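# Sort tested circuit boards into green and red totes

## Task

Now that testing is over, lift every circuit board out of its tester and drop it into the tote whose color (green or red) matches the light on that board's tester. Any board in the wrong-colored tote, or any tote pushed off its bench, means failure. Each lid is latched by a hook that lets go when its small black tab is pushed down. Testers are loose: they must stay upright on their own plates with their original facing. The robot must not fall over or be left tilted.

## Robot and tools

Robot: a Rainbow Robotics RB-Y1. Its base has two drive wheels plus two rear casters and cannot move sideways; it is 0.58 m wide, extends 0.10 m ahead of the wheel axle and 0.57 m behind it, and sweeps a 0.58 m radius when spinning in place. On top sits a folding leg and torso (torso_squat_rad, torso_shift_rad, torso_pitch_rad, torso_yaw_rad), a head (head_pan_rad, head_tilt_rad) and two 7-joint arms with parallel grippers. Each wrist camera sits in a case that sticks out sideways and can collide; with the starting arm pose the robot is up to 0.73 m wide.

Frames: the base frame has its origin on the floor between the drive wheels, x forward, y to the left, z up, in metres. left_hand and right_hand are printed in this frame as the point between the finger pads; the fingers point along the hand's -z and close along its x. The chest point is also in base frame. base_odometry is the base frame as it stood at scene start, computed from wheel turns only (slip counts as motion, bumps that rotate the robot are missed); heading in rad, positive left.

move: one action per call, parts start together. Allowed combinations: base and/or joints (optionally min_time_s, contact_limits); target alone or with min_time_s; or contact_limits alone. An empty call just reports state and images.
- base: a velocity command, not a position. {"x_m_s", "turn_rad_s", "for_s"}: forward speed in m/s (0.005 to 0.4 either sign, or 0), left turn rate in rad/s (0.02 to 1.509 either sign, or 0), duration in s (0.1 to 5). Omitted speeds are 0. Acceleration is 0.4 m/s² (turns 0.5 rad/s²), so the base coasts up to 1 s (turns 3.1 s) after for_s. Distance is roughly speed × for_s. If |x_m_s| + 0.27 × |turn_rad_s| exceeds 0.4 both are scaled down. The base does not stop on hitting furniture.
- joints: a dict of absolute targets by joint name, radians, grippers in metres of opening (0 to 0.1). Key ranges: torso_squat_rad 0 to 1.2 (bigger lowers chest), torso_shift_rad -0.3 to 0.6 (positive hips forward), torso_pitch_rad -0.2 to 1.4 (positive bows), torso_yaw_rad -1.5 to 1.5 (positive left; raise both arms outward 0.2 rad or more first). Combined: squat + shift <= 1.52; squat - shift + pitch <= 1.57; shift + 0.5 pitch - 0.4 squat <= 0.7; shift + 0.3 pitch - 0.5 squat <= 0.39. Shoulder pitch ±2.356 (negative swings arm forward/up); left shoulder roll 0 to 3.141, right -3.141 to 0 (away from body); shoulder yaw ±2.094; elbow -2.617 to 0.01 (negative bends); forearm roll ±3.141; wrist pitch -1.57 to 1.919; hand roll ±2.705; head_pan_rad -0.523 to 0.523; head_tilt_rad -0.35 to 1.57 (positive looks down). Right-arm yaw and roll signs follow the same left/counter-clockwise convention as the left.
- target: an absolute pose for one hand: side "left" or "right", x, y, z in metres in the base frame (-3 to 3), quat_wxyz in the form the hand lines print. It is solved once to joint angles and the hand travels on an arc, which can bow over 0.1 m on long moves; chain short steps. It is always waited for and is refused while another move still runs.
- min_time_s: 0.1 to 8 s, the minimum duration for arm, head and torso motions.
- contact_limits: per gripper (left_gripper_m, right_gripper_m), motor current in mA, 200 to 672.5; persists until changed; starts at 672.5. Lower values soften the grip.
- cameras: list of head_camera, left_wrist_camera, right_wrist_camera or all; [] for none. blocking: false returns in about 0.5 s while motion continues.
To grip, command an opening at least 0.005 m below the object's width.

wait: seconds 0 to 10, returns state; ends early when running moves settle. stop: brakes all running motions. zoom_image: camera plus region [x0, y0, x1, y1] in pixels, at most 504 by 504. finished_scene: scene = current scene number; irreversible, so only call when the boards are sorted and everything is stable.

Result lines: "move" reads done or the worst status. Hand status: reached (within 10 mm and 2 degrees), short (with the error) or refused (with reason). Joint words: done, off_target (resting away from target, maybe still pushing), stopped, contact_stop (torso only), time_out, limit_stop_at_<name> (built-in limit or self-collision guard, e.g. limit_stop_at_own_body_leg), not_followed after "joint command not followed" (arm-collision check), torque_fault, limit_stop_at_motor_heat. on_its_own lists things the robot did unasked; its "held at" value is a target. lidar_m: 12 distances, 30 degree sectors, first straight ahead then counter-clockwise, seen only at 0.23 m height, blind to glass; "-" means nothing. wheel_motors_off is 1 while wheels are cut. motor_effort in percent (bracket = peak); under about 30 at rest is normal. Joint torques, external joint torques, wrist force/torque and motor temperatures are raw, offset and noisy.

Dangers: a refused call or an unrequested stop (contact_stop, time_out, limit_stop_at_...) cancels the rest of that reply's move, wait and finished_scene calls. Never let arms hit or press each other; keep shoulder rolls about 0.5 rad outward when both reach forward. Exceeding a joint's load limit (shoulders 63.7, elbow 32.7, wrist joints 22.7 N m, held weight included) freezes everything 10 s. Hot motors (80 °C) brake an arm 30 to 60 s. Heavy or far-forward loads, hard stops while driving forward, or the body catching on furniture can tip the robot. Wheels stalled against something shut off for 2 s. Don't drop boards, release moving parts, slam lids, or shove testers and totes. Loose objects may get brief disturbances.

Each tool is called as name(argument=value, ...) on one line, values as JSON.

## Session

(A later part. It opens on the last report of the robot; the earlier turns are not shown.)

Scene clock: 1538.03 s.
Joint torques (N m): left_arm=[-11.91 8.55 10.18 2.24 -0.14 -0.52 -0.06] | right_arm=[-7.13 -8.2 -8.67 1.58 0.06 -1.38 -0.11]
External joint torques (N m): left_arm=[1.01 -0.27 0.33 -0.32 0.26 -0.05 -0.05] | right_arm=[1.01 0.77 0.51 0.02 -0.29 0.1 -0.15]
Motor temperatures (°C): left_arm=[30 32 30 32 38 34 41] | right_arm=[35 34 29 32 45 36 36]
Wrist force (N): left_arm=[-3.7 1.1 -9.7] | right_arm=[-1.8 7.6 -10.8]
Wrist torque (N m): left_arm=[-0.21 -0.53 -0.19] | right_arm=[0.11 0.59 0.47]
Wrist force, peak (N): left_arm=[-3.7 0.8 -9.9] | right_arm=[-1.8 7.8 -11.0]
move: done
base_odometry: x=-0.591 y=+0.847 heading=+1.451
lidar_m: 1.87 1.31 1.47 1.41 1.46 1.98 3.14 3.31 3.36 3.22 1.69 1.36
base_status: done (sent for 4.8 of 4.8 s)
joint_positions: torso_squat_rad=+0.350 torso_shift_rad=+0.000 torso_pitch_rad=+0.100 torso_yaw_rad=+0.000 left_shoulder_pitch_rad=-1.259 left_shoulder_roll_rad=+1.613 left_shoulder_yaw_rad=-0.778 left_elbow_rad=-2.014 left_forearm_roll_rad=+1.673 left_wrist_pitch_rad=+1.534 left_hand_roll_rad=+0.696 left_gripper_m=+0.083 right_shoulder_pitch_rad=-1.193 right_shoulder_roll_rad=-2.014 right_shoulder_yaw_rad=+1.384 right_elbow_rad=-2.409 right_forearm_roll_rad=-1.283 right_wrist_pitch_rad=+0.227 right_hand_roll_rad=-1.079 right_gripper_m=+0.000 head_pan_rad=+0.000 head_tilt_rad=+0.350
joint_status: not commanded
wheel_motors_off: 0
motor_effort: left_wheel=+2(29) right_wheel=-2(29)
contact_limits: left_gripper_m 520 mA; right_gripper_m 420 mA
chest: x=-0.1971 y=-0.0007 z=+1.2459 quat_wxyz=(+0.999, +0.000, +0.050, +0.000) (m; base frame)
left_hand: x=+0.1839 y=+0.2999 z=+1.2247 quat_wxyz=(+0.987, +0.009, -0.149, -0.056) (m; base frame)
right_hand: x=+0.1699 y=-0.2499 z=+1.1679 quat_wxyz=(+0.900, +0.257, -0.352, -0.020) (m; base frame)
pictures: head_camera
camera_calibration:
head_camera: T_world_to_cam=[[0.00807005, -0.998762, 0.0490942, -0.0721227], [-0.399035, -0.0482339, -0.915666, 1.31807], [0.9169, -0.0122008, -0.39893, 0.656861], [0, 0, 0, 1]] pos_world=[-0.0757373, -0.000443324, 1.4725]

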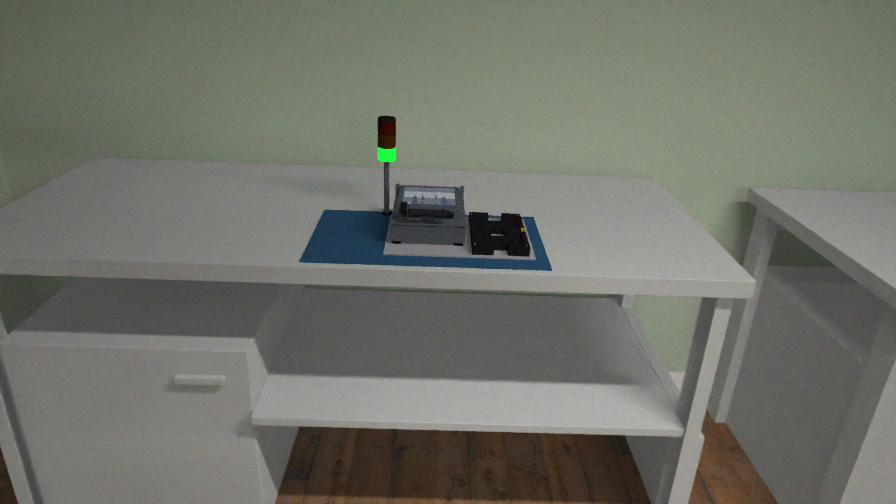

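move(base={"x_m_s":0.3,"for_s":2.7}, joints={"head_tilt_rad":0.55}, cameras=["head_camera"])

zoom_image(camera="head_camera", region=[250, 40, 650, 340])

Scene clock: 1557.27 s.
Joint torques (N m): left_arm=[-11.93 8.57 10.07 2.28 -0.15 -0.45 -0.12] | right_arm=[-7.2 -8.17 -8.78 1.44 0.07 -1.49 -0.09]
External joint torques (N m): left_arm=[1 -0.24 0.22 -0.28 0.25 0.02 -0.1] | right_arm=[0.94 0.81 0.4 -0.12 -0.28 -0.01 -0.13]
Motor temperatures (°C): left_arm=[30 32 30 32 38 34 41] | right_arm=[35 34 29 32 45 36 36]
Wrist force (N): left_arm=[-3.7 0.9 -9.6] | right_arm=[-1.8 7.7 -10.5]
Wrist torque (N m): left_arm=[-0.18 -0.51 -0.19] | right_arm=[0.09 0.59 0.48]
Wrist force, peak (N): left_arm=[-3.4 0.8 -10.2] | right_arm=[-1.5 8.0 -11.1]
move: done
base_odometry: x=-0.494 y=+1.651 heading=+1.451
lidar_m: 1.06 0.65 0.62 1.42 1.48 2.00 3.95 4.08 3.35 1.57 0.73 0.93
base_status: done (sent for 2.7 of 2.7 s)
joint_positions: torso_squat_rad=+0.350 torso_shift_rad=+0.000 torso_pitch_rad=+0.100 torso_yaw_rad=+0.000 left_shoulder_pitch_rad=-1.259 left_shoulder_roll_rad=+1.613 left_shoulder_yaw_rad=-0.778 left_elbow_rad=-2.014 left_forearm_roll_rad=+1.673 left_wrist_pitch_rad=+1.534 left_hand_roll_rad=+0.696 left_gripper_m=+0.083 right_shoulder_pitch_rad=-1.193 right_shoulder_roll_rad=-2.014 right_shoulder_yaw_rad=+1.384 right_elbow_rad=-2.409 right_forearm_roll_rad=-1.283 right_wrist_pitch_rad=+0.227 right_hand_roll_rad=-1.079 right_gripper_m=+0.000 head_pan_rad=+0.000 head_tilt_rad=+0.550
joint_status: all done
wheel_motors_off: 0
motor_effort: left_wheel=-1(27) right_wheel=-3(19)
contact_limits: left_gripper_m 520 mA; right_gripper_m 420 mA
chest: x=-0.1971 y=-0.0007 z=+1.2459 quat_wxyz=(+0.999, +0.000, +0.050, +0.000) (m; base frame)
left_hand: x=+0.1839 y=+0.2999 z=+1.2247 quat_wxyz=(+0.987, +0.009, -0.149, -0.056) (m; base frame)
right_hand: x=+0.1699 y=-0.2499 z=+1.1679 quat_wxyz=(+0.900, +0.257, -0.352, -0.020) (m; base frame)
pictures: head_camera
camera_calibration:
head_camera: T_world_to_cam=[[0.0178451, -0.998759, 0.0464881, -0.0668454], [-0.572985, -0.0483187, -0.81814, 1.15037], [0.819371, -0.0120372, -0.573137, 0.893049], [0, 0, 0, 1]] pos_world=[-0.0714008, -0.000428272, 1.45611]

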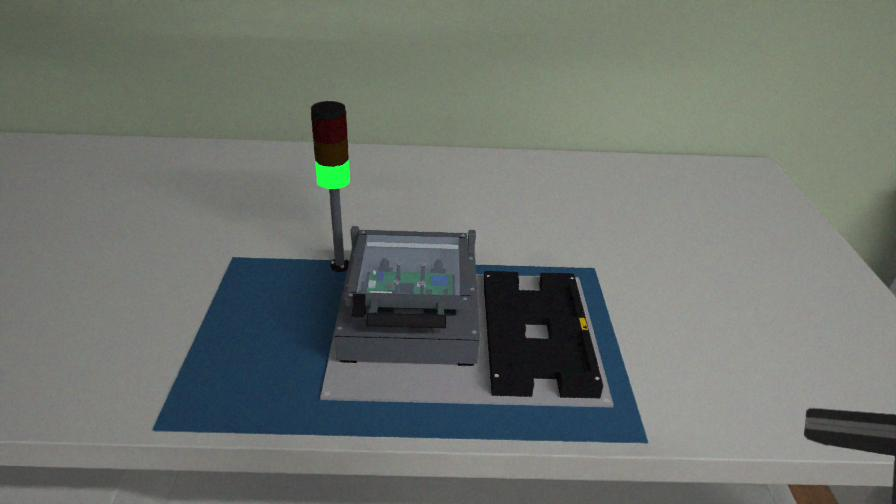

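Scaled by 1.260 from the camera's 896x504 image, which has a finer 1280x720 frame.

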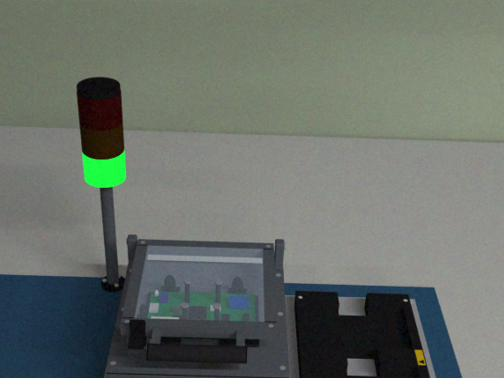

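move(base={"x_m_s":0.1,"for_s":2.03}, cameras=[])

move(joints={"torso_pitch_rad":0.4,"head_tilt_rad":0.5,"left_gripper_m":0,"right_gripper_m":0.045})

zoom_image(camera="head_camera", region=[250, 100, 650, 500])

Scene clock: 1571.90 s.
Joint torques (N m): left_arm=[-11.92 8.4 10.14 2.33 -0.07 -0.45 -0.12] | right_arm=[-7.34 -8.29 -8.66 1.37 0.17 -1.49 -0.13]
External joint torques (N m): left_arm=[1 -0.42 0.28 -0.23 0.33 0.01 -0.1] | right_arm=[0.81 0.68 0.52 -0.19 -0.17 -0.01 -0.17]
Motor temperatures (°C): left_arm=[29 32 30 32 38 34 41] | right_arm=[35 34 29 32 45 36 36]
Wrist force (N): left_arm=[-3.5 1.0 -9.7] | right_arm=[-1.9 7.9 -10.5]
Wrist torque (N m): left_arm=[-0.20 -0.50 -0.20] | right_arm=[0.09 0.57 0.50]
Wrist force, peak (N): left_arm=[-3.7 0.9 -10.0] | right_arm=[-2.0 7.9 -11.0]
move: done
base_odometry: x=-0.470 y=+1.853 heading=+1.451
lidar_m: 0.86 0.66 0.50 0.80 1.48 2.00 4.16 4.28 3.33 1.06 0.65 0.91
base_status: done (sent for 2.03 of 2.03 s)
joint_positions: torso_squat_rad=+0.350 torso_shift_rad=+0.000 torso_pitch_rad=+0.100 torso_yaw_rad=+0.000 left_shoulder_pitch_rad=-1.259 left_shoulder_roll_rad=+1.613 left_shoulder_yaw_rad=-0.778 left_elbow_rad=-2.014 left_forearm_roll_rad=+1.673 left_wrist_pitch_rad=+1.534 left_hand_roll_rad=+0.696 left_gripper_m=+0.083 right_shoulder_pitch_rad=-1.193 right_shoulder_roll_rad=-2.014 right_shoulder_yaw_rad=+1.384 right_elbow_rad=-2.409 right_forearm_roll_rad=-1.283 right_wrist_pitch_rad=+0.227 right_hand_roll_rad=-1.079 right_gripper_m=+0.000 head_pan_rad=+0.000 head_tilt_rad=+0.550
joint_status: not commanded
wheel_motors_off: 0
motor_effort: left_wheel=+0(24) right_wheel=-4(19)
contact_limits: left_gripper_m 520 mA; right_gripper_m 420 mA
chest: x=-0.1970 y=-0.0007 z=+1.2459 quat_wxyz=(+0.999, +0.000, +0.050, +0.000) (m; base frame)
left_hand: x=+0.1839 y=+0.2999 z=+1.2246 quat_wxyz=(+0.987, +0.009, -0.149, -0.056) (m; base frame)
right_hand: x=+0.1700 y=-0.2499 z=+1.1679 quat_wxyz=(+0.900, +0.257, -0.352, -0.020) (m; base frame)
pictures: none
No camera images: "cameras" was empty.

Scene clock: 1573.73 s.
Joint torques (N m): left_arm=[-11.36 10.87 10.44 0.73 0.25 -0.03 -0.15] | right_arm=[-6 -11.42 -7.37 -0.28 -0.02 -1.24 -0.15]
External joint torques (N m): left_arm=[1.1 -0.67 0.5 -0.21 0.22 0.04 -0.15] | right_arm=[1.01 0.64 0.5 0.08 -0.25 0.03 -0.18]
Motor temperatures (°C): left_arm=[29 32 30 32 38 34 41] | right_arm=[35 34 29 32 45 36 36]
Wrist force (N): left_arm=[-1.7 1.2 -9.8] | right_arm=[-0.3 7.8 -11.6]
Wrist torque (N m): left_arm=[-0.20 -0.39 -0.21] | right_arm=[0.10 0.67 0.50]
Wrist force, peak (N): left_arm=[-2.0 1.0 -10.4] | right_arm=[0.3 7.6 -12.1]
move: done
base_odometry: x=-0.470 y=+1.853 heading=+1.451
lidar_m: 0.86 0.66 0.50 0.81 1.47 2.00 4.16 4.29 3.34 1.05 0.65 0.90
base_status: not commanded
joint_positions: torso_squat_rad=+0.350 torso_shift_rad=+0.000 torso_pitch_rad=+0.400 torso_yaw_rad=+0.000 left_shoulder_pitch_rad=-1.259 left_shoulder_roll_rad=+1.613 left_shoulder_yaw_rad=-0.778 left_elbow_rad=-2.014 left_forearm_roll_rad=+1.673 left_wrist_pitch_rad=+1.534 left_hand_roll_rad=+0.696 left_gripper_m=+0.000 right_shoulder_pitch_rad=-1.193 right_shoulder_roll_rad=-2.014 right_shoulder_yaw_rad=+1.384 right_elbow_rad=-2.409 right_forearm_roll_rad=-1.283 right_wrist_pitch_rad=+0.227 right_hand_roll_rad=-1.079 right_gripper_m=+0.045 head_pan_rad=+0.000 head_tilt_rad=+0.500
joint_status: all done
wheel_motors_off: 0
motor_effort: left_wheel=+2(4) right_wheel=-3(5)
contact_limits: left_gripper_m 520 mA; right_gripper_m 420 mA
chest: x=-0.1075 y=-0.0007 z=+1.2231 quat_wxyz=(+0.980, +0.000, +0.199, +0.000) (m; base frame)
left_hand: x=+0.2501 y=+0.3000 z=+1.0902 quat_wxyz=(+0.998, +0.000, +0.000, -0.057) (m; base frame)
right_hand: x=+0.2201 y=-0.2498 z=+1.0400 quat_wxyz=(+0.942, +0.251, -0.213, -0.058) (m; base frame)
pictures: head_camera, left_wrist_camera, right_wrist_camera
camera_calibration:
head_camera: T_world_to_cam=[[0.028954, -0.998755, 0.0406107, -0.0590458], [-0.757569, -0.0484307, -0.650956, 0.962349], [0.652113, -0.0119176, -0.758028, 1.00534], [0, 0, 0, 1]] pos_world=[0.075159, -0.000383786, 1.39092]
left_wrist_camera: T_world_to_cam=[[0.995075, -0.0982857, -0.012907, -0.206655], [-0.0795461, -0.869392, 0.487679, -0.216697], [-0.0591531, -0.48425, -0.872928, 1.18075], [0, 0, 0, 1]] pos_world=[0.258245, 0.363072, 1.13372]
right_wrist_camera: T_world_to_cam=[[-0.894737, 0.241017, -0.375973, 0.650611], [-0.179967, 0.5759, 0.797465, -0.612727], [0.408726, 0.781185, -0.471904, 0.667683], [0, 0, 0, 1]] pos_world=[0.198956, -0.325523, 1.04832]

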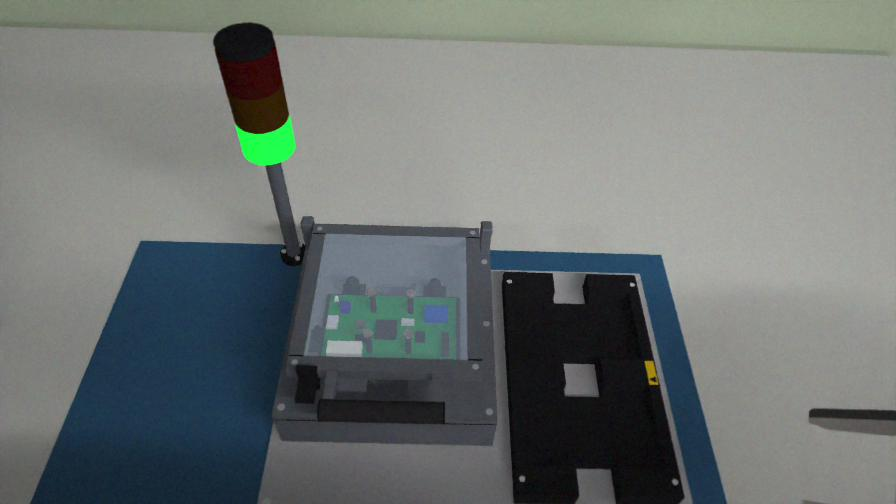

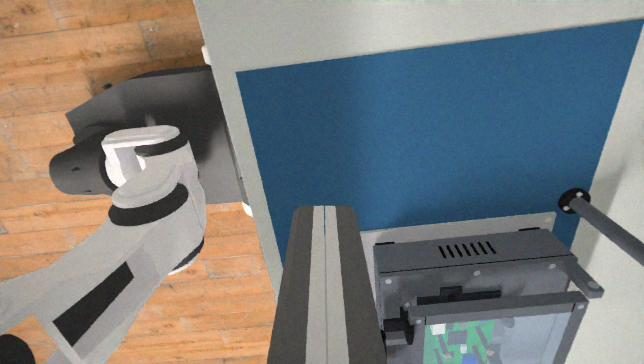

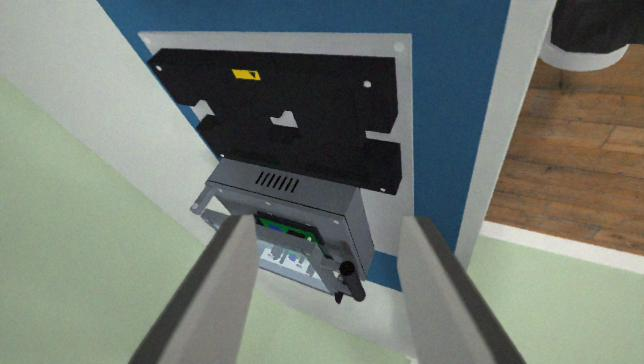

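Scaled by 1.260 from the camera's 896x504 image, which has a finer 1280x720 frame.

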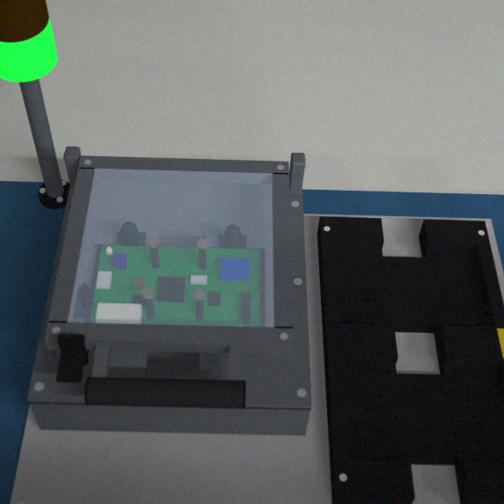

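move(target={"side":"right","x":0.25,"y":-0.1,"z":1.1,"quat_wxyz":[0.943,0.253,-0.209,-0.056]}, min_time_s=1.5, cameras=[])

move(target={"side":"right","x":0.264,"y":0.008,"z":1.05,"quat_wxyz":[0.943,0.253,-0.209,-0.056]}, min_time_s=1.5)

zoom_image(camera="head_camera", region=[250, 200, 650, 500])

Scene clock: 1590.33 s.
Joint torques (N m): left_arm=[-11.38 10.92 10.34 0.72 0.31 -0.08 -0.08] | right_arm=[-12.2 -6.13 -10.02 -0.35 0.72 -0.92 -0.08]
External joint torques (N m): left_arm=[1.08 -0.62 0.4 -0.22 0.29 -0.02 -0.08] | right_arm=[0.51 1.87 -0.52 -0.44 -0.16 -0.02 -0.11]
Motor temperatures (°C): left_arm=[29 32 30 32 38 34 41] | right_arm=[35 34 29 32 45 36 36]
Wrist force (N): left_arm=[-1.8 0.9 -9.7] | right_arm=[-0.2 7.4 -11.6]
Wrist torque (N m): left_arm=[-0.17 -0.41 -0.20] | right_arm=[0.13 0.70 0.51]
Wrist force, peak (N): left_arm=[-2.1 1.1 -10.3] | right_arm=[0.1 7.8 -11.9]
move: done
base_odometry: x=-0.470 y=+1.853 heading=+1.451
lidar_m: 0.86 0.66 0.50 0.81 1.48 2.00 4.16 4.28 3.34 1.05 0.65 0.90
base_status: not commanded
joint_positions: torso_squat_rad=+0.350 torso_shift_rad=+0.000 torso_pitch_rad=+0.400 torso_yaw_rad=+0.000 left_shoulder_pitch_rad=-1.259 left_shoulder_roll_rad=+1.613 left_shoulder_yaw_rad=-0.778 left_elbow_rad=-2.014 left_forearm_roll_rad=+1.673 left_wrist_pitch_rad=+1.534 left_hand_roll_rad=+0.696 left_gripper_m=+0.000 right_shoulder_pitch_rad=-1.499 right_shoulder_roll_rad=-1.522 right_shoulder_yaw_rad=+1.124 right_elbow_rad=-2.488 right_forearm_roll_rad=-1.082 right_wrist_pitch_rad=+0.874 right_hand_roll_rad=-1.725 right_gripper_m=+0.045 head_pan_rad=+0.000 head_tilt_rad=+0.500
joint_status: all done
wheel_motors_off: 0
motor_effort: left_wheel=+2(4) right_wheel=-3(5)
contact_limits: left_gripper_m 520 mA; right_gripper_m 420 mA
chest: x=-0.1075 y=-0.0007 z=+1.2231 quat_wxyz=(+0.980, +0.000, +0.199, +0.000) (m; base frame)
left_hand: x=+0.2501 y=+0.3000 z=+1.0902 quat_wxyz=(+0.998, +0.000, +0.000, -0.057) (m; base frame)
right_hand: x=+0.2502 y=-0.1002 z=+1.1001 quat_wxyz=(+0.943, +0.253, -0.209, -0.056) (m; base frame)
right_hand_status: reached (checked arc, planned for 1.5 s): 0 mm and 0.0 deg off.
pictures: none
No camera images: "cameras" was empty.

Scene clock: 1592.17 s.
Joint torques (N m): left_arm=[-11.48 10.77 10.25 0.76 0.17 -0.13 -0.09] | right_arm=[-16.91 -4.18 -8.99 -1.24 0.89 -0.62 -0.15]
External joint torques (N m): left_arm=[0.98 -0.77 0.31 -0.18 0.14 -0.06 -0.09] | right_arm=[0.2 2.02 1.57 0.92 -0.24 0.08 -0.17]
Motor temperatures (°C): left_arm=[29 32 30 32 38 34 41] | right_arm=[35 34 29 32 45 36 36]
Wrist force (N): left_arm=[-2.0 1.2 -9.9] | right_arm=[-0.2 7.8 -11.6]
Wrist torque (N m): left_arm=[-0.20 -0.41 -0.20] | right_arm=[0.10 0.68 0.51]
Wrist force, peak (N): left_arm=[-2.0 1.4 -10.2] | right_arm=[0.1 7.5 -12.3]
move: done
base_odometry: x=-0.470 y=+1.853 heading=+1.451
lidar_m: 0.86 0.66 0.50 0.80 1.47 2.01 4.16 4.28 3.35 1.06 0.64 0.90
base_status: not commanded
joint_positions: torso_squat_rad=+0.350 torso_shift_rad=+0.000 torso_pitch_rad=+0.400 torso_yaw_rad=+0.000 left_shoulder_pitch_rad=-1.259 left_shoulder_roll_rad=+1.613 left_shoulder_yaw_rad=-0.778 left_elbow_rad=-2.014 left_forearm_roll_rad=+1.673 left_wrist_pitch_rad=+1.534 left_hand_roll_rad=+0.696 left_gripper_m=+0.000 right_shoulder_pitch_rad=-1.536 right_shoulder_roll_rad=-0.993 right_shoulder_yaw_rad=+1.227 right_elbow_rad=-2.273 right_forearm_roll_rad=-0.787 right_wrist_pitch_rad=+1.110 right_hand_roll_rad=-1.937 right_gripper_m=+0.045 head_pan_rad=+0.000 head_tilt_rad=+0.500
joint_status: all done
wheel_motors_off: 0
motor_effort: left_wheel=+3(4) right_wheel=-2(5)
contact_limits: left_gripper_m 520 mA; right_gripper_m 420 mA
chest: x=-0.1075 y=-0.0007 z=+1.2231 quat_wxyz=(+0.980, +0.000, +0.199, +0.000) (m; base frame)
left_hand: x=+0.2501 y=+0.3000 z=+1.0902 quat_wxyz=(+0.998, +0.000, +0.000, -0.057) (m; base frame)
right_hand: x=+0.2641 y=+0.0079 z=+1.0501 quat_wxyz=(+0.943, +0.253, -0.209, -0.056) (m; base frame)
right_hand_status: reached (checked arc, planned for 1.5 s): 0 mm and 0.0 deg off.
pictures: head_camera, left_wrist_camera, right_wrist_camera
camera_calibration:
head_camera: T_world_to_cam=[[0.0289502, -0.998755, 0.040612, -0.0590474], [-0.757546, -0.0484292, -0.650982, 0.962367], [0.652139, -0.0119194, -0.758006, 1.00534], [0, 0, 0, 1]] pos_world=[0.0751285, -0.000384251, 1.39093]
left_wrist_camera: T_world_to_cam=[[0.995075, -0.0982882, -0.012872, -0.206673], [-0.0795654, -0.869391, 0.487676, -0.2167], [-0.0591236, -0.48425, -0.87293, 1.18076], [0, 0, 0, 1]] pos_world=[0.258224, 0.363071, 1.13374]
right_wrist_camera: T_world_to_cam=[[-0.89874, 0.236788, -0.369049, 0.625489], [-0.178176, 0.571818, 0.800798, -0.765197], [0.400649, 0.785465, -0.471725, 0.455059], [0, 0, 0, 1]] pos_world=[0.243494, -0.0679883, 1.05827]

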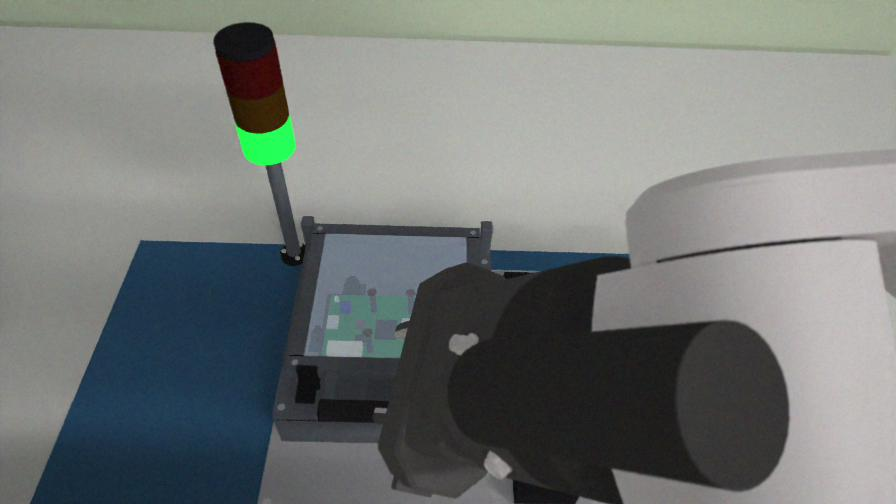

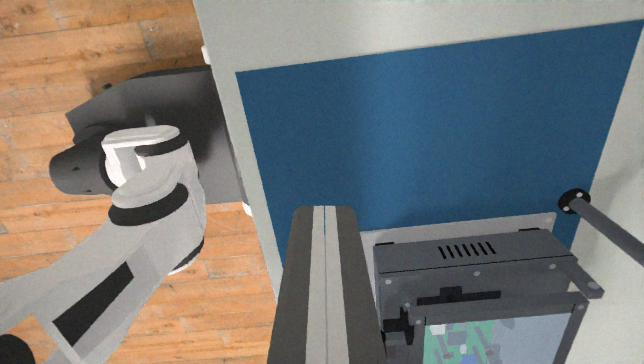

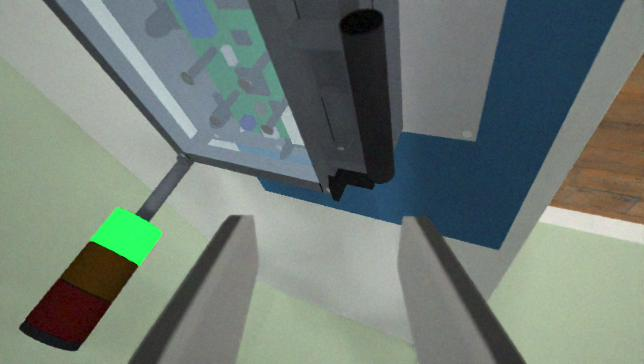

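Scaled by 1.260 from the camera's 896x504 image, which has a finer 1280x720 frame.

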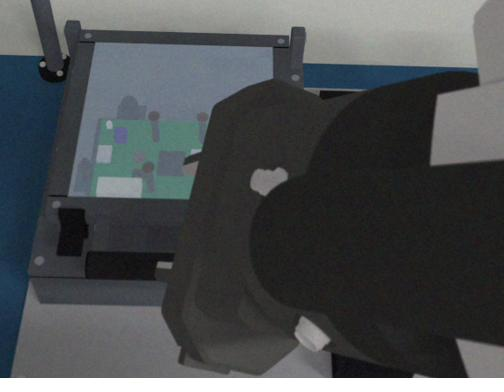

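move(target={"side":"right","x":0.264,"y":0.004,"z":1.0,"quat_wxyz":[0.943,0.253,-0.209,-0.056]}, min_time_s=1.5, cameras=["right_wrist_camera"])

move(target={"side":"right","x":0.264,"y":0.004,"z":0.984,"quat_wxyz":[0.943,0.253,-0.209,-0.056]}, min_time_s=1.0, cameras=["right_wrist_camera","head_camera"])

Scene clock: 1603.63 s.
Joint torques (N m): left_arm=[-11.31 10.94 10.37 0.71 0.24 -0.09 -0.08] | right_arm=[-13.96 -3.59 -8.96 -2.37 1.05 -0.98 -0.33]
External joint torques (N m): left_arm=[1.15 -0.6 0.43 -0.23 0.22 -0.02 -0.08] | right_arm=[2.87 2.55 1.36 1.08 -0.04 -0.29 -0.35]
Motor temperatures (°C): left_arm=[29 32 30 32 38 34 41] | right_arm=[35 34 29 32 45 36 36]
Wrist force (N): left_arm=[-1.9 1.2 -10.0] | right_arm=[-0.1 7.5 -11.8]
Wrist torque (N m): left_arm=[-0.19 -0.42 -0.20] | right_arm=[0.15 0.70 0.49]
Wrist force, peak (N): left_arm=[-1.6 1.1 -10.3] | right_arm=[-0.1 8.2 -12.1]
move: done
base_odometry: x=-0.470 y=+1.853 heading=+1.451
lidar_m: 0.86 0.66 0.50 0.81 1.47 2.00 4.16 4.28 3.34 1.06 0.65 0.91
base_status: not commanded
joint_positions: torso_squat_rad=+0.350 torso_shift_rad=+0.000 torso_pitch_rad=+0.400 torso_yaw_rad=+0.000 left_shoulder_pitch_rad=-1.259 left_shoulder_roll_rad=+1.613 left_shoulder_yaw_rad=-0.778 left_elbow_rad=-2.014 left_forearm_roll_rad=+1.673 left_wrist_pitch_rad=+1.534 left_hand_roll_rad=+0.696 left_gripper_m=+0.000 right_shoulder_pitch_rad=-1.428 right_shoulder_roll_rad=-0.959 right_shoulder_yaw_rad=+1.301 right_elbow_rad=-2.212 right_forearm_roll_rad=-0.628 right_wrist_pitch_rad=+1.037 right_hand_roll_rad=-1.938 right_gripper_m=+0.045 head_pan_rad=+0.000 head_tilt_rad=+0.500
joint_status: all done
wheel_motors_off: 0
motor_effort: left_wheel=+2(4) right_wheel=-2(5)
contact_limits: left_gripper_m 520 mA; right_gripper_m 420 mA
chest: x=-0.1075 y=-0.0007 z=+1.2231 quat_wxyz=(+0.980, +0.000, +0.199, +0.000) (m; base frame)
left_hand: x=+0.2501 y=+0.3000 z=+1.0902 quat_wxyz=(+0.998, +0.000, +0.000, -0.057) (m; base frame)
right_hand: x=+0.2640 y=+0.0036 z=+1.0005 quat_wxyz=(+0.943, +0.253, -0.209, -0.056) (m; base frame)
right_hand_status: reached (checked arc, planned for 1.5 s): 1 mm and 0.1 deg off.
pictures: right_wrist_camera
camera_calibration:
right_wrist_camera: T_world_to_cam=[[-0.898664, 0.236201, -0.36961, 0.608675], [-0.17873, 0.572329, 0.80031, -0.722384], [0.400572, 0.78527, -0.472115, 0.435414], [0, 0, 0, 1]] pos_world=[0.243468, -0.0722461, 1.00867]

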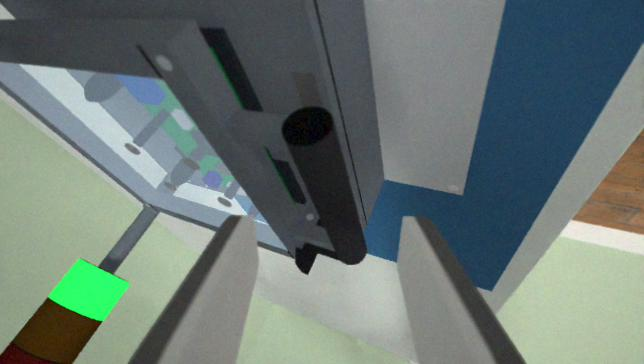

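Scene clock: 1604.97 s.
Joint torques (N m): left_arm=[-11.56 10.86 10.34 0.82 0.25 -0.06 -0.07] | right_arm=[-13.73 -3.32 -8.79 -2.61 1.1 -0.96 -0.37]
External joint torques (N m): left_arm=[0.89 -0.68 0.4 -0.11 0.23 0.01 -0.07] | right_arm=[3.04 2.74 1.44 1.21 0.03 -0.27 -0.4]
Motor temperatures (°C): left_arm=[29 32 30 32 38 34 41] | right_arm=[35 34 29 32 45 36 36]
Wrist force (N): left_arm=[-2.0 1.2 -9.9] | right_arm=[-0.1 7.5 -11.7]
Wrist torque (N m): left_arm=[-0.21 -0.42 -0.19] | right_arm=[0.13 0.72 0.51]
Wrist force, peak (N): left_arm=[-1.9 1.2 -10.2] | right_arm=[-0.3 7.8 -11.9]
move: done
base_odometry: x=-0.470 y=+1.853 heading=+1.451
lidar_m: 0.86 0.66 0.50 0.81 1.48 2.00 4.16 4.29 3.34 1.06 0.65 0.90
base_status: not commanded
joint_positions: torso_squat_rad=+0.350 torso_shift_rad=+0.000 torso_pitch_rad=+0.400 torso_yaw_rad=+0.000 left_shoulder_pitch_rad=-1.259 left_shoulder_roll_rad=+1.613 left_shoulder_yaw_rad=-0.778 left_elbow_rad=-2.014 left_forearm_roll_rad=+1.673 left_wrist_pitch_rad=+1.534 left_hand_roll_rad=+0.696 left_gripper_m=+0.000 right_shoulder_pitch_rad=-1.396 right_shoulder_roll_rad=-0.940 right_shoulder_yaw_rad=+1.321 right_elbow_rad=-2.181 right_forearm_roll_rad=-0.579 right_wrist_pitch_rad=+1.013 right_hand_roll_rad=-1.939 right_gripper_m=+0.045 head_pan_rad=+0.000 head_tilt_rad=+0.500
joint_status: all done
wheel_motors_off: 0
motor_effort: left_wheel=+2(4) right_wheel=-3(4)
contact_limits: left_gripper_m 520 mA; right_gripper_m 420 mA
chest: x=-0.1075 y=-0.0007 z=+1.2231 quat_wxyz=(+0.980, +0.000, +0.199, +0.000) (m; base frame)
left_hand: x=+0.2501 y=+0.3000 z=+1.0902 quat_wxyz=(+0.998, +0.000, +0.000, -0.057) (m; base frame)
right_hand: x=+0.2643 y=+0.0039 z=+0.9844 quat_wxyz=(+0.943, +0.253, -0.209, -0.056) (m; base frame)
right_hand_status: reached (checked arc, planned for 1.0 s): 0 mm and 0.1 deg off.
pictures: head_camera, right_wrist_camera
camera_calibration:
head_camera: T_world_to_cam=[[0.0289502, -0.998756, 0.0406119, -0.0590474], [-0.757546, -0.0484291, -0.650982, 0.962367], [0.652139, -0.0119194, -0.758006, 1.00534], [0, 0, 0, 1]] pos_world=[0.0751286, -0.00038439, 1.39093]
right_wrist_camera: T_world_to_cam=[[-0.898512, 0.236683, -0.369673, 0.602909], [-0.178751, 0.571891, 0.800618, -0.709882], [0.400905, 0.785444, -0.471543, 0.426835], [0, 0, 0, 1]] pos_world=[0.243708, -0.0719779, 0.992495]

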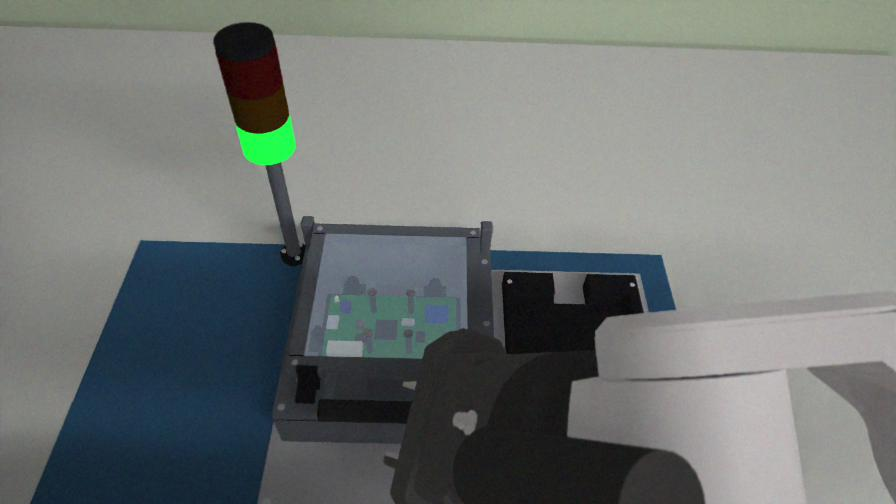

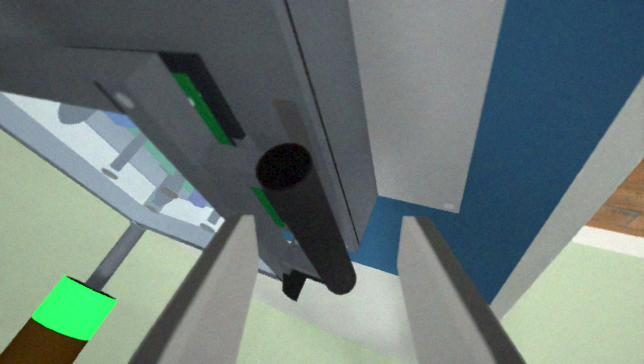

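move(contact_limits={"right_gripper_m":300,"left_gripper_m":672}, cameras=[])

move(joints={"right_gripper_m":0.0}, cameras=["right_wrist_camera"])

Scene clock: 1612.43 s.
Joint torques (N m): left_arm=[-11.44 10.47 10.38 0.86 0.21 -0.12 -0.11] | right_arm=[-13.86 -3.49 -8.42 -2.56 1.13 -1.01 -0.3]
External joint torques (N m): left_arm=[1.02 -1.07 0.44 -0.08 0.18 -0.05 -0.11] | right_arm=[2.91 2.57 1.81 1.25 0.05 -0.32 -0.32]
Motor temperatures (°C): left_arm=[29 32 30 32 38 34 41] | right_arm=[35 34 29 32 45 36 36]
Wrist force (N): left_arm=[-1.8 1.2 -9.9] | right_arm=[-0.2 7.7 -11.7]
Wrist torque (N m): left_arm=[-0.19 -0.42 -0.21] | right_arm=[0.12 0.71 0.49]
Wrist force, peak (N): left_arm=[-1.8 1.4 -10.1] | right_arm=[-0.4 7.6 -12.1]
base_odometry: x=-0.470 y=+1.853 heading=+1.451
lidar_m: 0.86 0.66 0.50 0.82 1.47 2.00 4.16 4.28 3.34 1.06 0.64 0.91
base_status: not commanded
joint_positions: torso_squat_rad=+0.350 torso_shift_rad=+0.000 torso_pitch_rad=+0.400 torso_yaw_rad=+0.000 left_shoulder_pitch_rad=-1.259 left_shoulder_roll_rad=+1.613 left_shoulder_yaw_rad=-0.778 left_elbow_rad=-2.014 left_forearm_roll_rad=+1.673 left_wrist_pitch_rad=+1.534 left_hand_roll_rad=+0.696 left_gripper_m=+0.000 right_shoulder_pitch_rad=-1.396 right_shoulder_roll_rad=-0.940 right_shoulder_yaw_rad=+1.321 right_elbow_rad=-2.181 right_forearm_roll_rad=-0.579 right_wrist_pitch_rad=+1.013 right_hand_roll_rad=-1.939 right_gripper_m=+0.045 head_pan_rad=+0.000 head_tilt_rad=+0.500
joint_status: not commanded
wheel_motors_off: 0
motor_effort: left_wheel=+2(3) right_wheel=-4(4)
contact_limits: left_gripper_m 672 mA; right_gripper_m 300 mA
chest: x=-0.1075 y=-0.0007 z=+1.2231 quat_wxyz=(+0.980, +0.000, +0.199, +0.000) (m; base frame)
left_hand: x=+0.2501 y=+0.3000 z=+1.0902 quat_wxyz=(+0.998, +0.000, +0.000, -0.057) (m; base frame)
right_hand: x=+0.2643 y=+0.0039 z=+0.9844 quat_wxyz=(+0.943, +0.253, -0.209, -0.056) (m; base frame)
pictures: none
No camera images: "cameras" was empty.

Scene clock: 1613.43 s.
Joint torques (N m): left_arm=[-11.42 10.84 10.45 0.75 0.23 -0.08 -0.12] | right_arm=[-10.5 -3.59 -4.47 -1.18 -0.96 0.19 -0.26]
External joint torques (N m): left_arm=[1.04 -0.69 0.5 -0.19 0.2 -0.02 -0.12] | right_arm=[6.28 2.47 5.77 2.63 -2.04 0.88 -0.28]
Motor temperatures (°C): left_arm=[29 32 30 32 38 34 41] | right_arm=[35 34 29 32 45 36 36]
Wrist force (N): left_arm=[-1.9 1.3 -9.9] | right_arm=[4.0 13.9 2.6]
Wrist torque (N m): left_arm=[-0.20 -0.40 -0.20] | right_arm=[0.19 0.46 0.59]
Wrist force, peak (N): left_arm=[-1.9 1.2 -10.2] | right_arm=[14.1 14.3 2.5]
move: done
base_odometry: x=-0.470 y=+1.853 heading=+1.451
lidar_m: 0.86 0.66 0.50 0.81 1.48 2.00 4.16 4.28 3.34 1.06 0.65 0.91
base_status: not commanded
joint_positions: torso_squat_rad=+0.350 torso_shift_rad=+0.000 torso_pitch_rad=+0.400 torso_yaw_rad=+0.000 left_shoulder_pitch_rad=-1.259 left_shoulder_roll_rad=+1.613 left_shoulder_yaw_rad=-0.778 left_elbow_rad=-2.014 left_forearm_roll_rad=+1.673 left_wrist_pitch_rad=+1.534 left_hand_roll_rad=+0.696 left_gripper_m=+0.000 right_shoulder_pitch_rad=-1.396 right_shoulder_roll_rad=-0.940 right_shoulder_yaw_rad=+1.320 right_elbow_rad=-2.181 right_forearm_roll_rad=-0.579 right_wrist_pitch_rad=+1.013 right_hand_roll_rad=-1.939 right_gripper_m=+0.000 head_pan_rad=+0.000 head_tilt_rad=+0.500
joint_status: all done
wheel_motors_off: 0
motor_effort: left_wheel=+2(4) right_wheel=-3(5)
contact_limits: left_gripper_m 672 mA; right_gripper_m 300 mA
chest: x=-0.1078 y=-0.0007 z=+1.2231 quat_wxyz=(+0.980, +0.000, +0.198, +0.000) (m; base frame)
left_hand: x=+0.2499 y=+0.3000 z=+1.0904 quat_wxyz=(+0.998, +0.000, +0.000, -0.057) (m; base frame)
right_hand: x=+0.2646 y=+0.0044 z=+0.9854 quat_wxyz=(+0.942, +0.254, -0.210, -0.056) (m; base frame)
pictures: right_wrist_camera
camera_calibration:
right_wrist_camera: T_world_to_cam=[[-0.89781, 0.236706, -0.37136, 0.604883], [-0.180874, 0.570655, 0.801023, -0.710744], [0.401525, 0.786335, -0.469526, 0.424698], [0, 0, 0, 1]] pos_world=[0.243988, -0.0715443, 0.993358]

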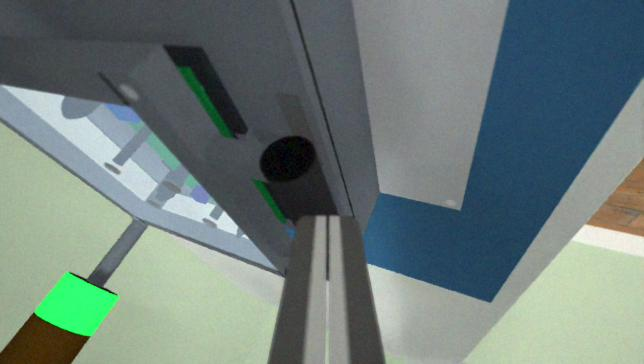

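move(joints={"right_gripper_m":0.045}, cameras=[])

move(target={"side":"right","x":0.262,"y":0.001,"z":0.964,"quat_wxyz":[0.943,0.253,-0.209,-0.056]}, min_time_s=1.5, cameras=["right_wrist_camera"])

move(joints={"right_gripper_m":0.0}, cameras=["right_wrist_camera"])

Scene clock: 1619.87 s.
Joint torques (N m): left_arm=[-11.57 10.87 10.49 0.73 0.26 -0.05 -0.11] | right_arm=[-13.66 -6.16 -8.7 -2.53 0.76 -0.31 -0.46]
External joint torques (N m): left_arm=[0.88 -0.67 0.55 -0.21 0.24 0.02 -0.11] | right_arm=[3.12 -0.11 1.53 1.28 -0.32 0.38 -0.49]
Motor temperatures (°C): left_arm=[29 32 30 32 38 34 40] | right_arm=[35 34 29 32 45 36 36]
Wrist force (N): left_arm=[-1.9 1.5 -9.8] | right_arm=[-0.5 7.6 -11.8]
Wrist torque (N m): left_arm=[-0.23 -0.43 -0.20] | right_arm=[0.10 0.67 0.51]
Wrist force, peak (N): left_arm=[-2.0 1.3 -10.3] | right_arm=[-5.0 14.4 3.1]
move: done
base_odometry: x=-0.470 y=+1.853 heading=+1.451
lidar_m: 0.86 0.66 0.50 0.81 1.48 2.00 4.16 4.28 3.34 1.06 0.65 0.90
base_status: not commanded
joint_positions: torso_squat_rad=+0.350 torso_shift_rad=+0.000 torso_pitch_rad=+0.400 torso_yaw_rad=+0.000 left_shoulder_pitch_rad=-1.259 left_shoulder_roll_rad=+1.613 left_shoulder_yaw_rad=-0.778 left_elbow_rad=-2.014 left_forearm_roll_rad=+1.673 left_wrist_pitch_rad=+1.534 left_hand_roll_rad=+0.696 left_gripper_m=+0.000 right_shoulder_pitch_rad=-1.396 right_shoulder_roll_rad=-0.940 right_shoulder_yaw_rad=+1.321 right_elbow_rad=-2.181 right_forearm_roll_rad=-0.579 right_wrist_pitch_rad=+1.013 right_hand_roll_rad=-1.939 right_gripper_m=+0.045 head_pan_rad=+0.000 head_tilt_rad=+0.500
joint_status: all done
wheel_motors_off: 0
motor_effort: left_wheel=+3(4) right_wheel=-3(5)
contact_limits: left_gripper_m 672 mA; right_gripper_m 300 mA
chest: x=-0.1077 y=-0.0007 z=+1.2231 quat_wxyz=(+0.980, +0.000, +0.198, +0.000) (m; base frame)
left_hand: x=+0.2500 y=+0.3000 z=+1.0903 quat_wxyz=(+0.998, +0.000, +0.000, -0.057) (m; base frame)
right_hand: x=+0.2640 y=+0.0042 z=+0.9846 quat_wxyz=(+0.943, +0.253, -0.209, -0.056) (m; base frame)
pictures: none
No camera images: "cameras" was empty.

Scene clock: 1621.70 s.
Joint torques (N m): left_arm=[-11.33 10.65 10.24 0.53 0.18 -0.07 -0.11] | right_arm=[-0.79 -6.11 4.57 1.55 -3.88 2.67 -1.11]
External joint torques (N m): left_arm=[1.13 -0.88 0.3 -0.41 0.16 0 -0.11] | right_arm=[15.78 -0.11 14.65 5.76 -4.95 3.36 -1.14]
Motor temperatures (°C): left_arm=[29 32 30 32 38 34 40] | right_arm=[35 34 29 32 45 36 36]
Wrist force (N): left_arm=[-1.9 1.4 -10.0] | right_arm=[13.8 28.9 7.1]
Wrist torque (N m): left_arm=[-0.22 -0.41 -0.20] | right_arm=[0.44 -0.06 1.22]
Wrist force, peak (N): left_arm=[-1.7 1.3 -10.1] | right_arm=[13.9 29.3 7.2]
move: done
base_odometry: x=-0.470 y=+1.853 heading=+1.451
lidar_m: 0.86 0.66 0.50 0.81 1.47 2.00 4.16 4.28 3.34 1.06 0.64 0.91
base_status: not commanded
joint_positions: torso_squat_rad=+0.350 torso_shift_rad=+0.000 torso_pitch_rad=+0.399 torso_yaw_rad=+0.000 left_shoulder_pitch_rad=-1.259 left_shoulder_roll_rad=+1.613 left_shoulder_yaw_rad=-0.778 left_elbow_rad=-2.014 left_forearm_roll_rad=+1.673 left_wrist_pitch_rad=+1.534 left_hand_roll_rad=+0.696 left_gripper_m=+0.000 right_shoulder_pitch_rad=-1.354 right_shoulder_roll_rad=-0.927 right_shoulder_yaw_rad=+1.343 right_elbow_rad=-2.152 right_forearm_roll_rad=-0.517 right_wrist_pitch_rad=+0.979 right_hand_roll_rad=-1.941 right_gripper_m=+0.045 head_pan_rad=+0.000 head_tilt_rad=+0.500
joint_status: all done
wheel_motors_off: 0
motor_effort: left_wheel=+3(4) right_wheel=-3(5)
contact_limits: left_gripper_m 672 mA; right_gripper_m 300 mA
chest: x=-0.1079 y=-0.0007 z=+1.2231 quat_wxyz=(+0.980, +0.000, +0.198, +0.000) (m; base frame)
left_hand: x=+0.2498 y=+0.3001 z=+1.0906 quat_wxyz=(+0.998, +0.000, +0.000, -0.057) (m; base frame)
right_hand: x=+0.2634 y=+0.0027 z=+0.9673 quat_wxyz=(+0.942, +0.256, -0.212, -0.055) (m; base frame)
right_hand_status: reached (checked arc, planned for 1.5 s): 4 mm and 0.5 deg off.
pictures: right_wrist_camera
camera_calibration:
right_wrist_camera: T_world_to_cam=[[-0.896751, 0.236222, -0.374215, 0.600046], [-0.185142, 0.56779, 0.802083, -0.695421], [0.401945, 0.788552, -0.465432, 0.413897], [0, 0, 0, 1]] pos_world=[0.242976, -0.0732694, 0.974972]

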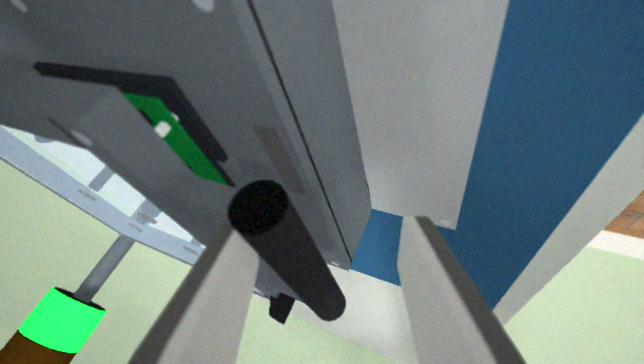

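Scene clock: 1622.70 s.
Joint torques (N m): left_arm=[-11.61 10.89 10.31 0.7 0.21 -0.1 -0.16] | right_arm=[2.51 -3.62 9.34 -2.27 -7.22 1.62 -1.04]
External joint torques (N m): left_arm=[0.85 -0.64 0.37 -0.24 0.19 -0.03 -0.16] | right_arm=[19.11 2.4 19.44 1.93 -8.29 2.31 -1.07]
Motor temperatures (°C): left_arm=[29 32 30 32 38 34 40] | right_arm=[35 34 29 32 45 36 36]
Wrist force (N): left_arm=[-1.6 0.9 -9.7] | right_arm=[29.8 28.8 13.7]
Wrist torque (N m): left_arm=[-0.15 -0.39 -0.20] | right_arm=[0.38 -0.50 1.27]
Wrist force, peak (N): left_arm=[-1.8 1.2 -10.3] | right_arm=[30.3 29.2 13.7]
move: off_target
base_odometry: x=-0.470 y=+1.853 heading=+1.451
lidar_m: 0.86 0.66 0.49 0.81 1.48 2.01 4.16 4.28 3.34 1.06 0.64 0.91
base_status: not commanded
joint_positions: torso_squat_rad=+0.350 torso_shift_rad=+0.000 torso_pitch_rad=+0.399 torso_yaw_rad=+0.000 left_shoulder_pitch_rad=-1.259 left_shoulder_roll_rad=+1.613 left_shoulder_yaw_rad=-0.778 left_elbow_rad=-2.014 left_forearm_roll_rad=+1.673 left_wrist_pitch_rad=+1.534 left_hand_roll_rad=+0.696 left_gripper_m=+0.000 right_shoulder_pitch_rad=-1.355 right_shoulder_roll_rad=-0.928 right_shoulder_yaw_rad=+1.342 right_elbow_rad=-2.151 right_forearm_roll_rad=-0.516 right_wrist_pitch_rad=+0.979 right_hand_roll_rad=-1.941 right_gripper_m=+0.035 head_pan_rad=+0.000 head_tilt_rad=+0.500
joint_status: right_gripper_m off_target (ended at +0.035, target +0.000)
wheel_motors_off: 0
motor_effort: left_wheel=+3(4) right_wheel=-3(5)
contact_limits: left_gripper_m 672 mA; right_gripper_m 300 mA
chest: x=-0.1080 y=-0.0007 z=+1.2232 quat_wxyz=(+0.980, +0.000, +0.198, +0.000) (m; base frame)
left_hand: x=+0.2498 y=+0.3001 z=+1.0907 quat_wxyz=(+0.998, +0.000, +0.000, -0.057) (m; base frame)
right_hand: x=+0.2646 y=+0.0025 z=+0.9680 quat_wxyz=(+0.941, +0.255, -0.213, -0.055) (m; base frame)
pictures: right_wrist_camera
camera_calibration:
right_wrist_camera: T_world_to_cam=[[-0.895385, 0.237459, -0.376694, 0.603396], [-0.186535, 0.568128, 0.80152, -0.694696], [0.404338, 0.787936, -0.4644, 0.412331], [0, 0, 0, 1]] pos_world=[0.243966, -0.0734958, 0.975595]

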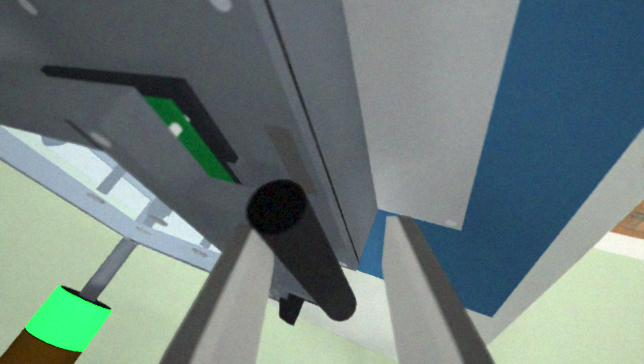

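move(target={"side":"right","x":0.275,"y":0.003,"z":0.971,"quat_wxyz":[0.943,0.253,-0.209,-0.056]}, min_time_s=1.0, cameras=["right_wrist_camera","head_camera"])

Scene clock: 1630.17 s.
Joint torques (N m): left_arm=[-11.36 10.97 10.33 0.72 0.24 -0.14 -0.1] | right_arm=[-9.47 -1.73 -3.41 -1.4 -1.83 -1.27 0]
External joint torques (N m): left_arm=[1.1 -0.57 0.39 -0.22 0.22 -0.08 -0.1] | right_arm=[7.65 4.44 6.95 2.47 -2.87 -0.55 -0.02]
Motor temperatures (°C): left_arm=[29 32 30 32 38 34 40] | right_arm=[35 34 29 32 46 36 36]
Wrist force (N): left_arm=[-1.8 1.3 -9.9] | right_arm=[9.9 9.7 14.0]
Wrist torque (N m): left_arm=[-0.24 -0.40 -0.21] | right_arm=[0.01 0.43 0.83]
Wrist force, peak (N): left_arm=[-2.2 1.2 -10.1] | right_arm=[30.5 29.0 14.1]
move: done
base_odometry: x=-0.470 y=+1.853 heading=+1.451
lidar_m: 0.86 0.66 0.50 0.81 1.48 2.00 4.16 4.29 3.35 1.06 0.65 0.91
base_status: not commanded
joint_positions: torso_squat_rad=+0.350 torso_shift_rad=+0.000 torso_pitch_rad=+0.399 torso_yaw_rad=+0.000 left_shoulder_pitch_rad=-1.259 left_shoulder_roll_rad=+1.613 left_shoulder_yaw_rad=-0.778 left_elbow_rad=-2.014 left_forearm_roll_rad=+1.673 left_wrist_pitch_rad=+1.534 left_hand_roll_rad=+0.696 left_gripper_m=+0.000 right_shoulder_pitch_rad=-1.384 right_shoulder_roll_rad=-0.929 right_shoulder_yaw_rad=+1.333 right_elbow_rad=-2.117 right_forearm_roll_rad=-0.568 right_wrist_pitch_rad=+0.961 right_hand_roll_rad=-1.916 right_gripper_m=+0.018 head_pan_rad=+0.000 head_tilt_rad=+0.500
joint_status: all done
wheel_motors_off: 0
on_its_own: right_gripper_m moved -0.017 toward your old target +0.000
motor_effort: left_wheel=+2(4) right_wheel=-4(5)
contact_limits: left_gripper_m 672 mA; right_gripper_m 300 mA
chest: x=-0.1079 y=-0.0008 z=+1.2232 quat_wxyz=(+0.980, +0.000, +0.198, +0.000) (m; base frame)
left_hand: x=+0.2498 y=+0.2999 z=+1.0906 quat_wxyz=(+0.998, +0.001, +0.000, -0.057) (m; base frame)
right_hand: x=+0.2760 y=+0.0030 z=+0.9730 quat_wxyz=(+0.942, +0.254, -0.212, -0.057) (m; base frame)
right_hand_status: reached (checked arc, planned for 1.0 s): 2 mm and 0.4 deg off.
pictures: head_camera, right_wrist_camera
camera_calibration:
head_camera: T_world_to_cam=[[0.0287949, -0.998762, 0.0405681, -0.0590766], [-0.756968, -0.0482934, -0.651665, 0.963007], [0.652817, -0.0119441, -0.757421, 1.00503], [0, 0, 0, 1]] pos_world=[0.0745662, -0.000492317, 1.39119]
right_wrist_camera: T_world_to_cam=[[-0.896186, 0.239801, -0.37329, 0.612242], [-0.181413, 0.569754, 0.801542, -0.698329], [0.404894, 0.786051, -0.467102, 0.412073], [0, 0, 0, 1]] pos_world=[0.25515, -0.0728515, 0.980764]

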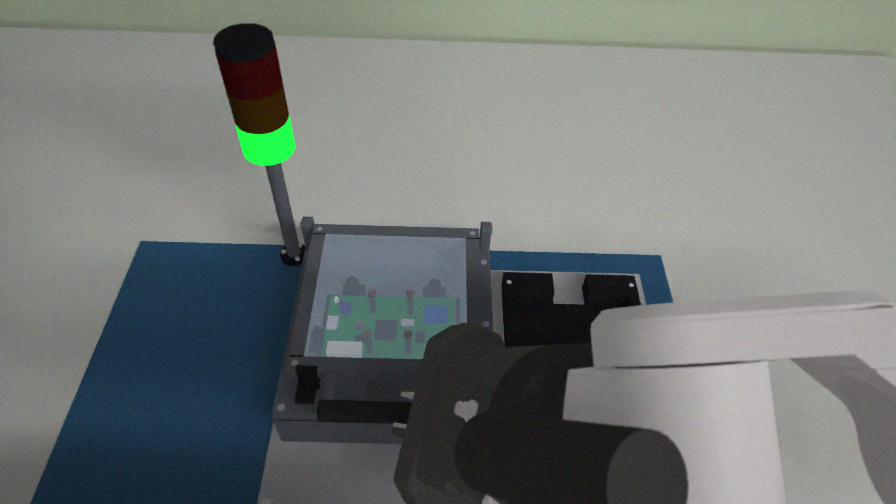

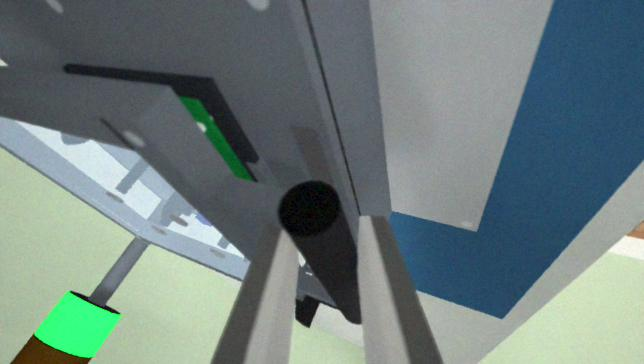

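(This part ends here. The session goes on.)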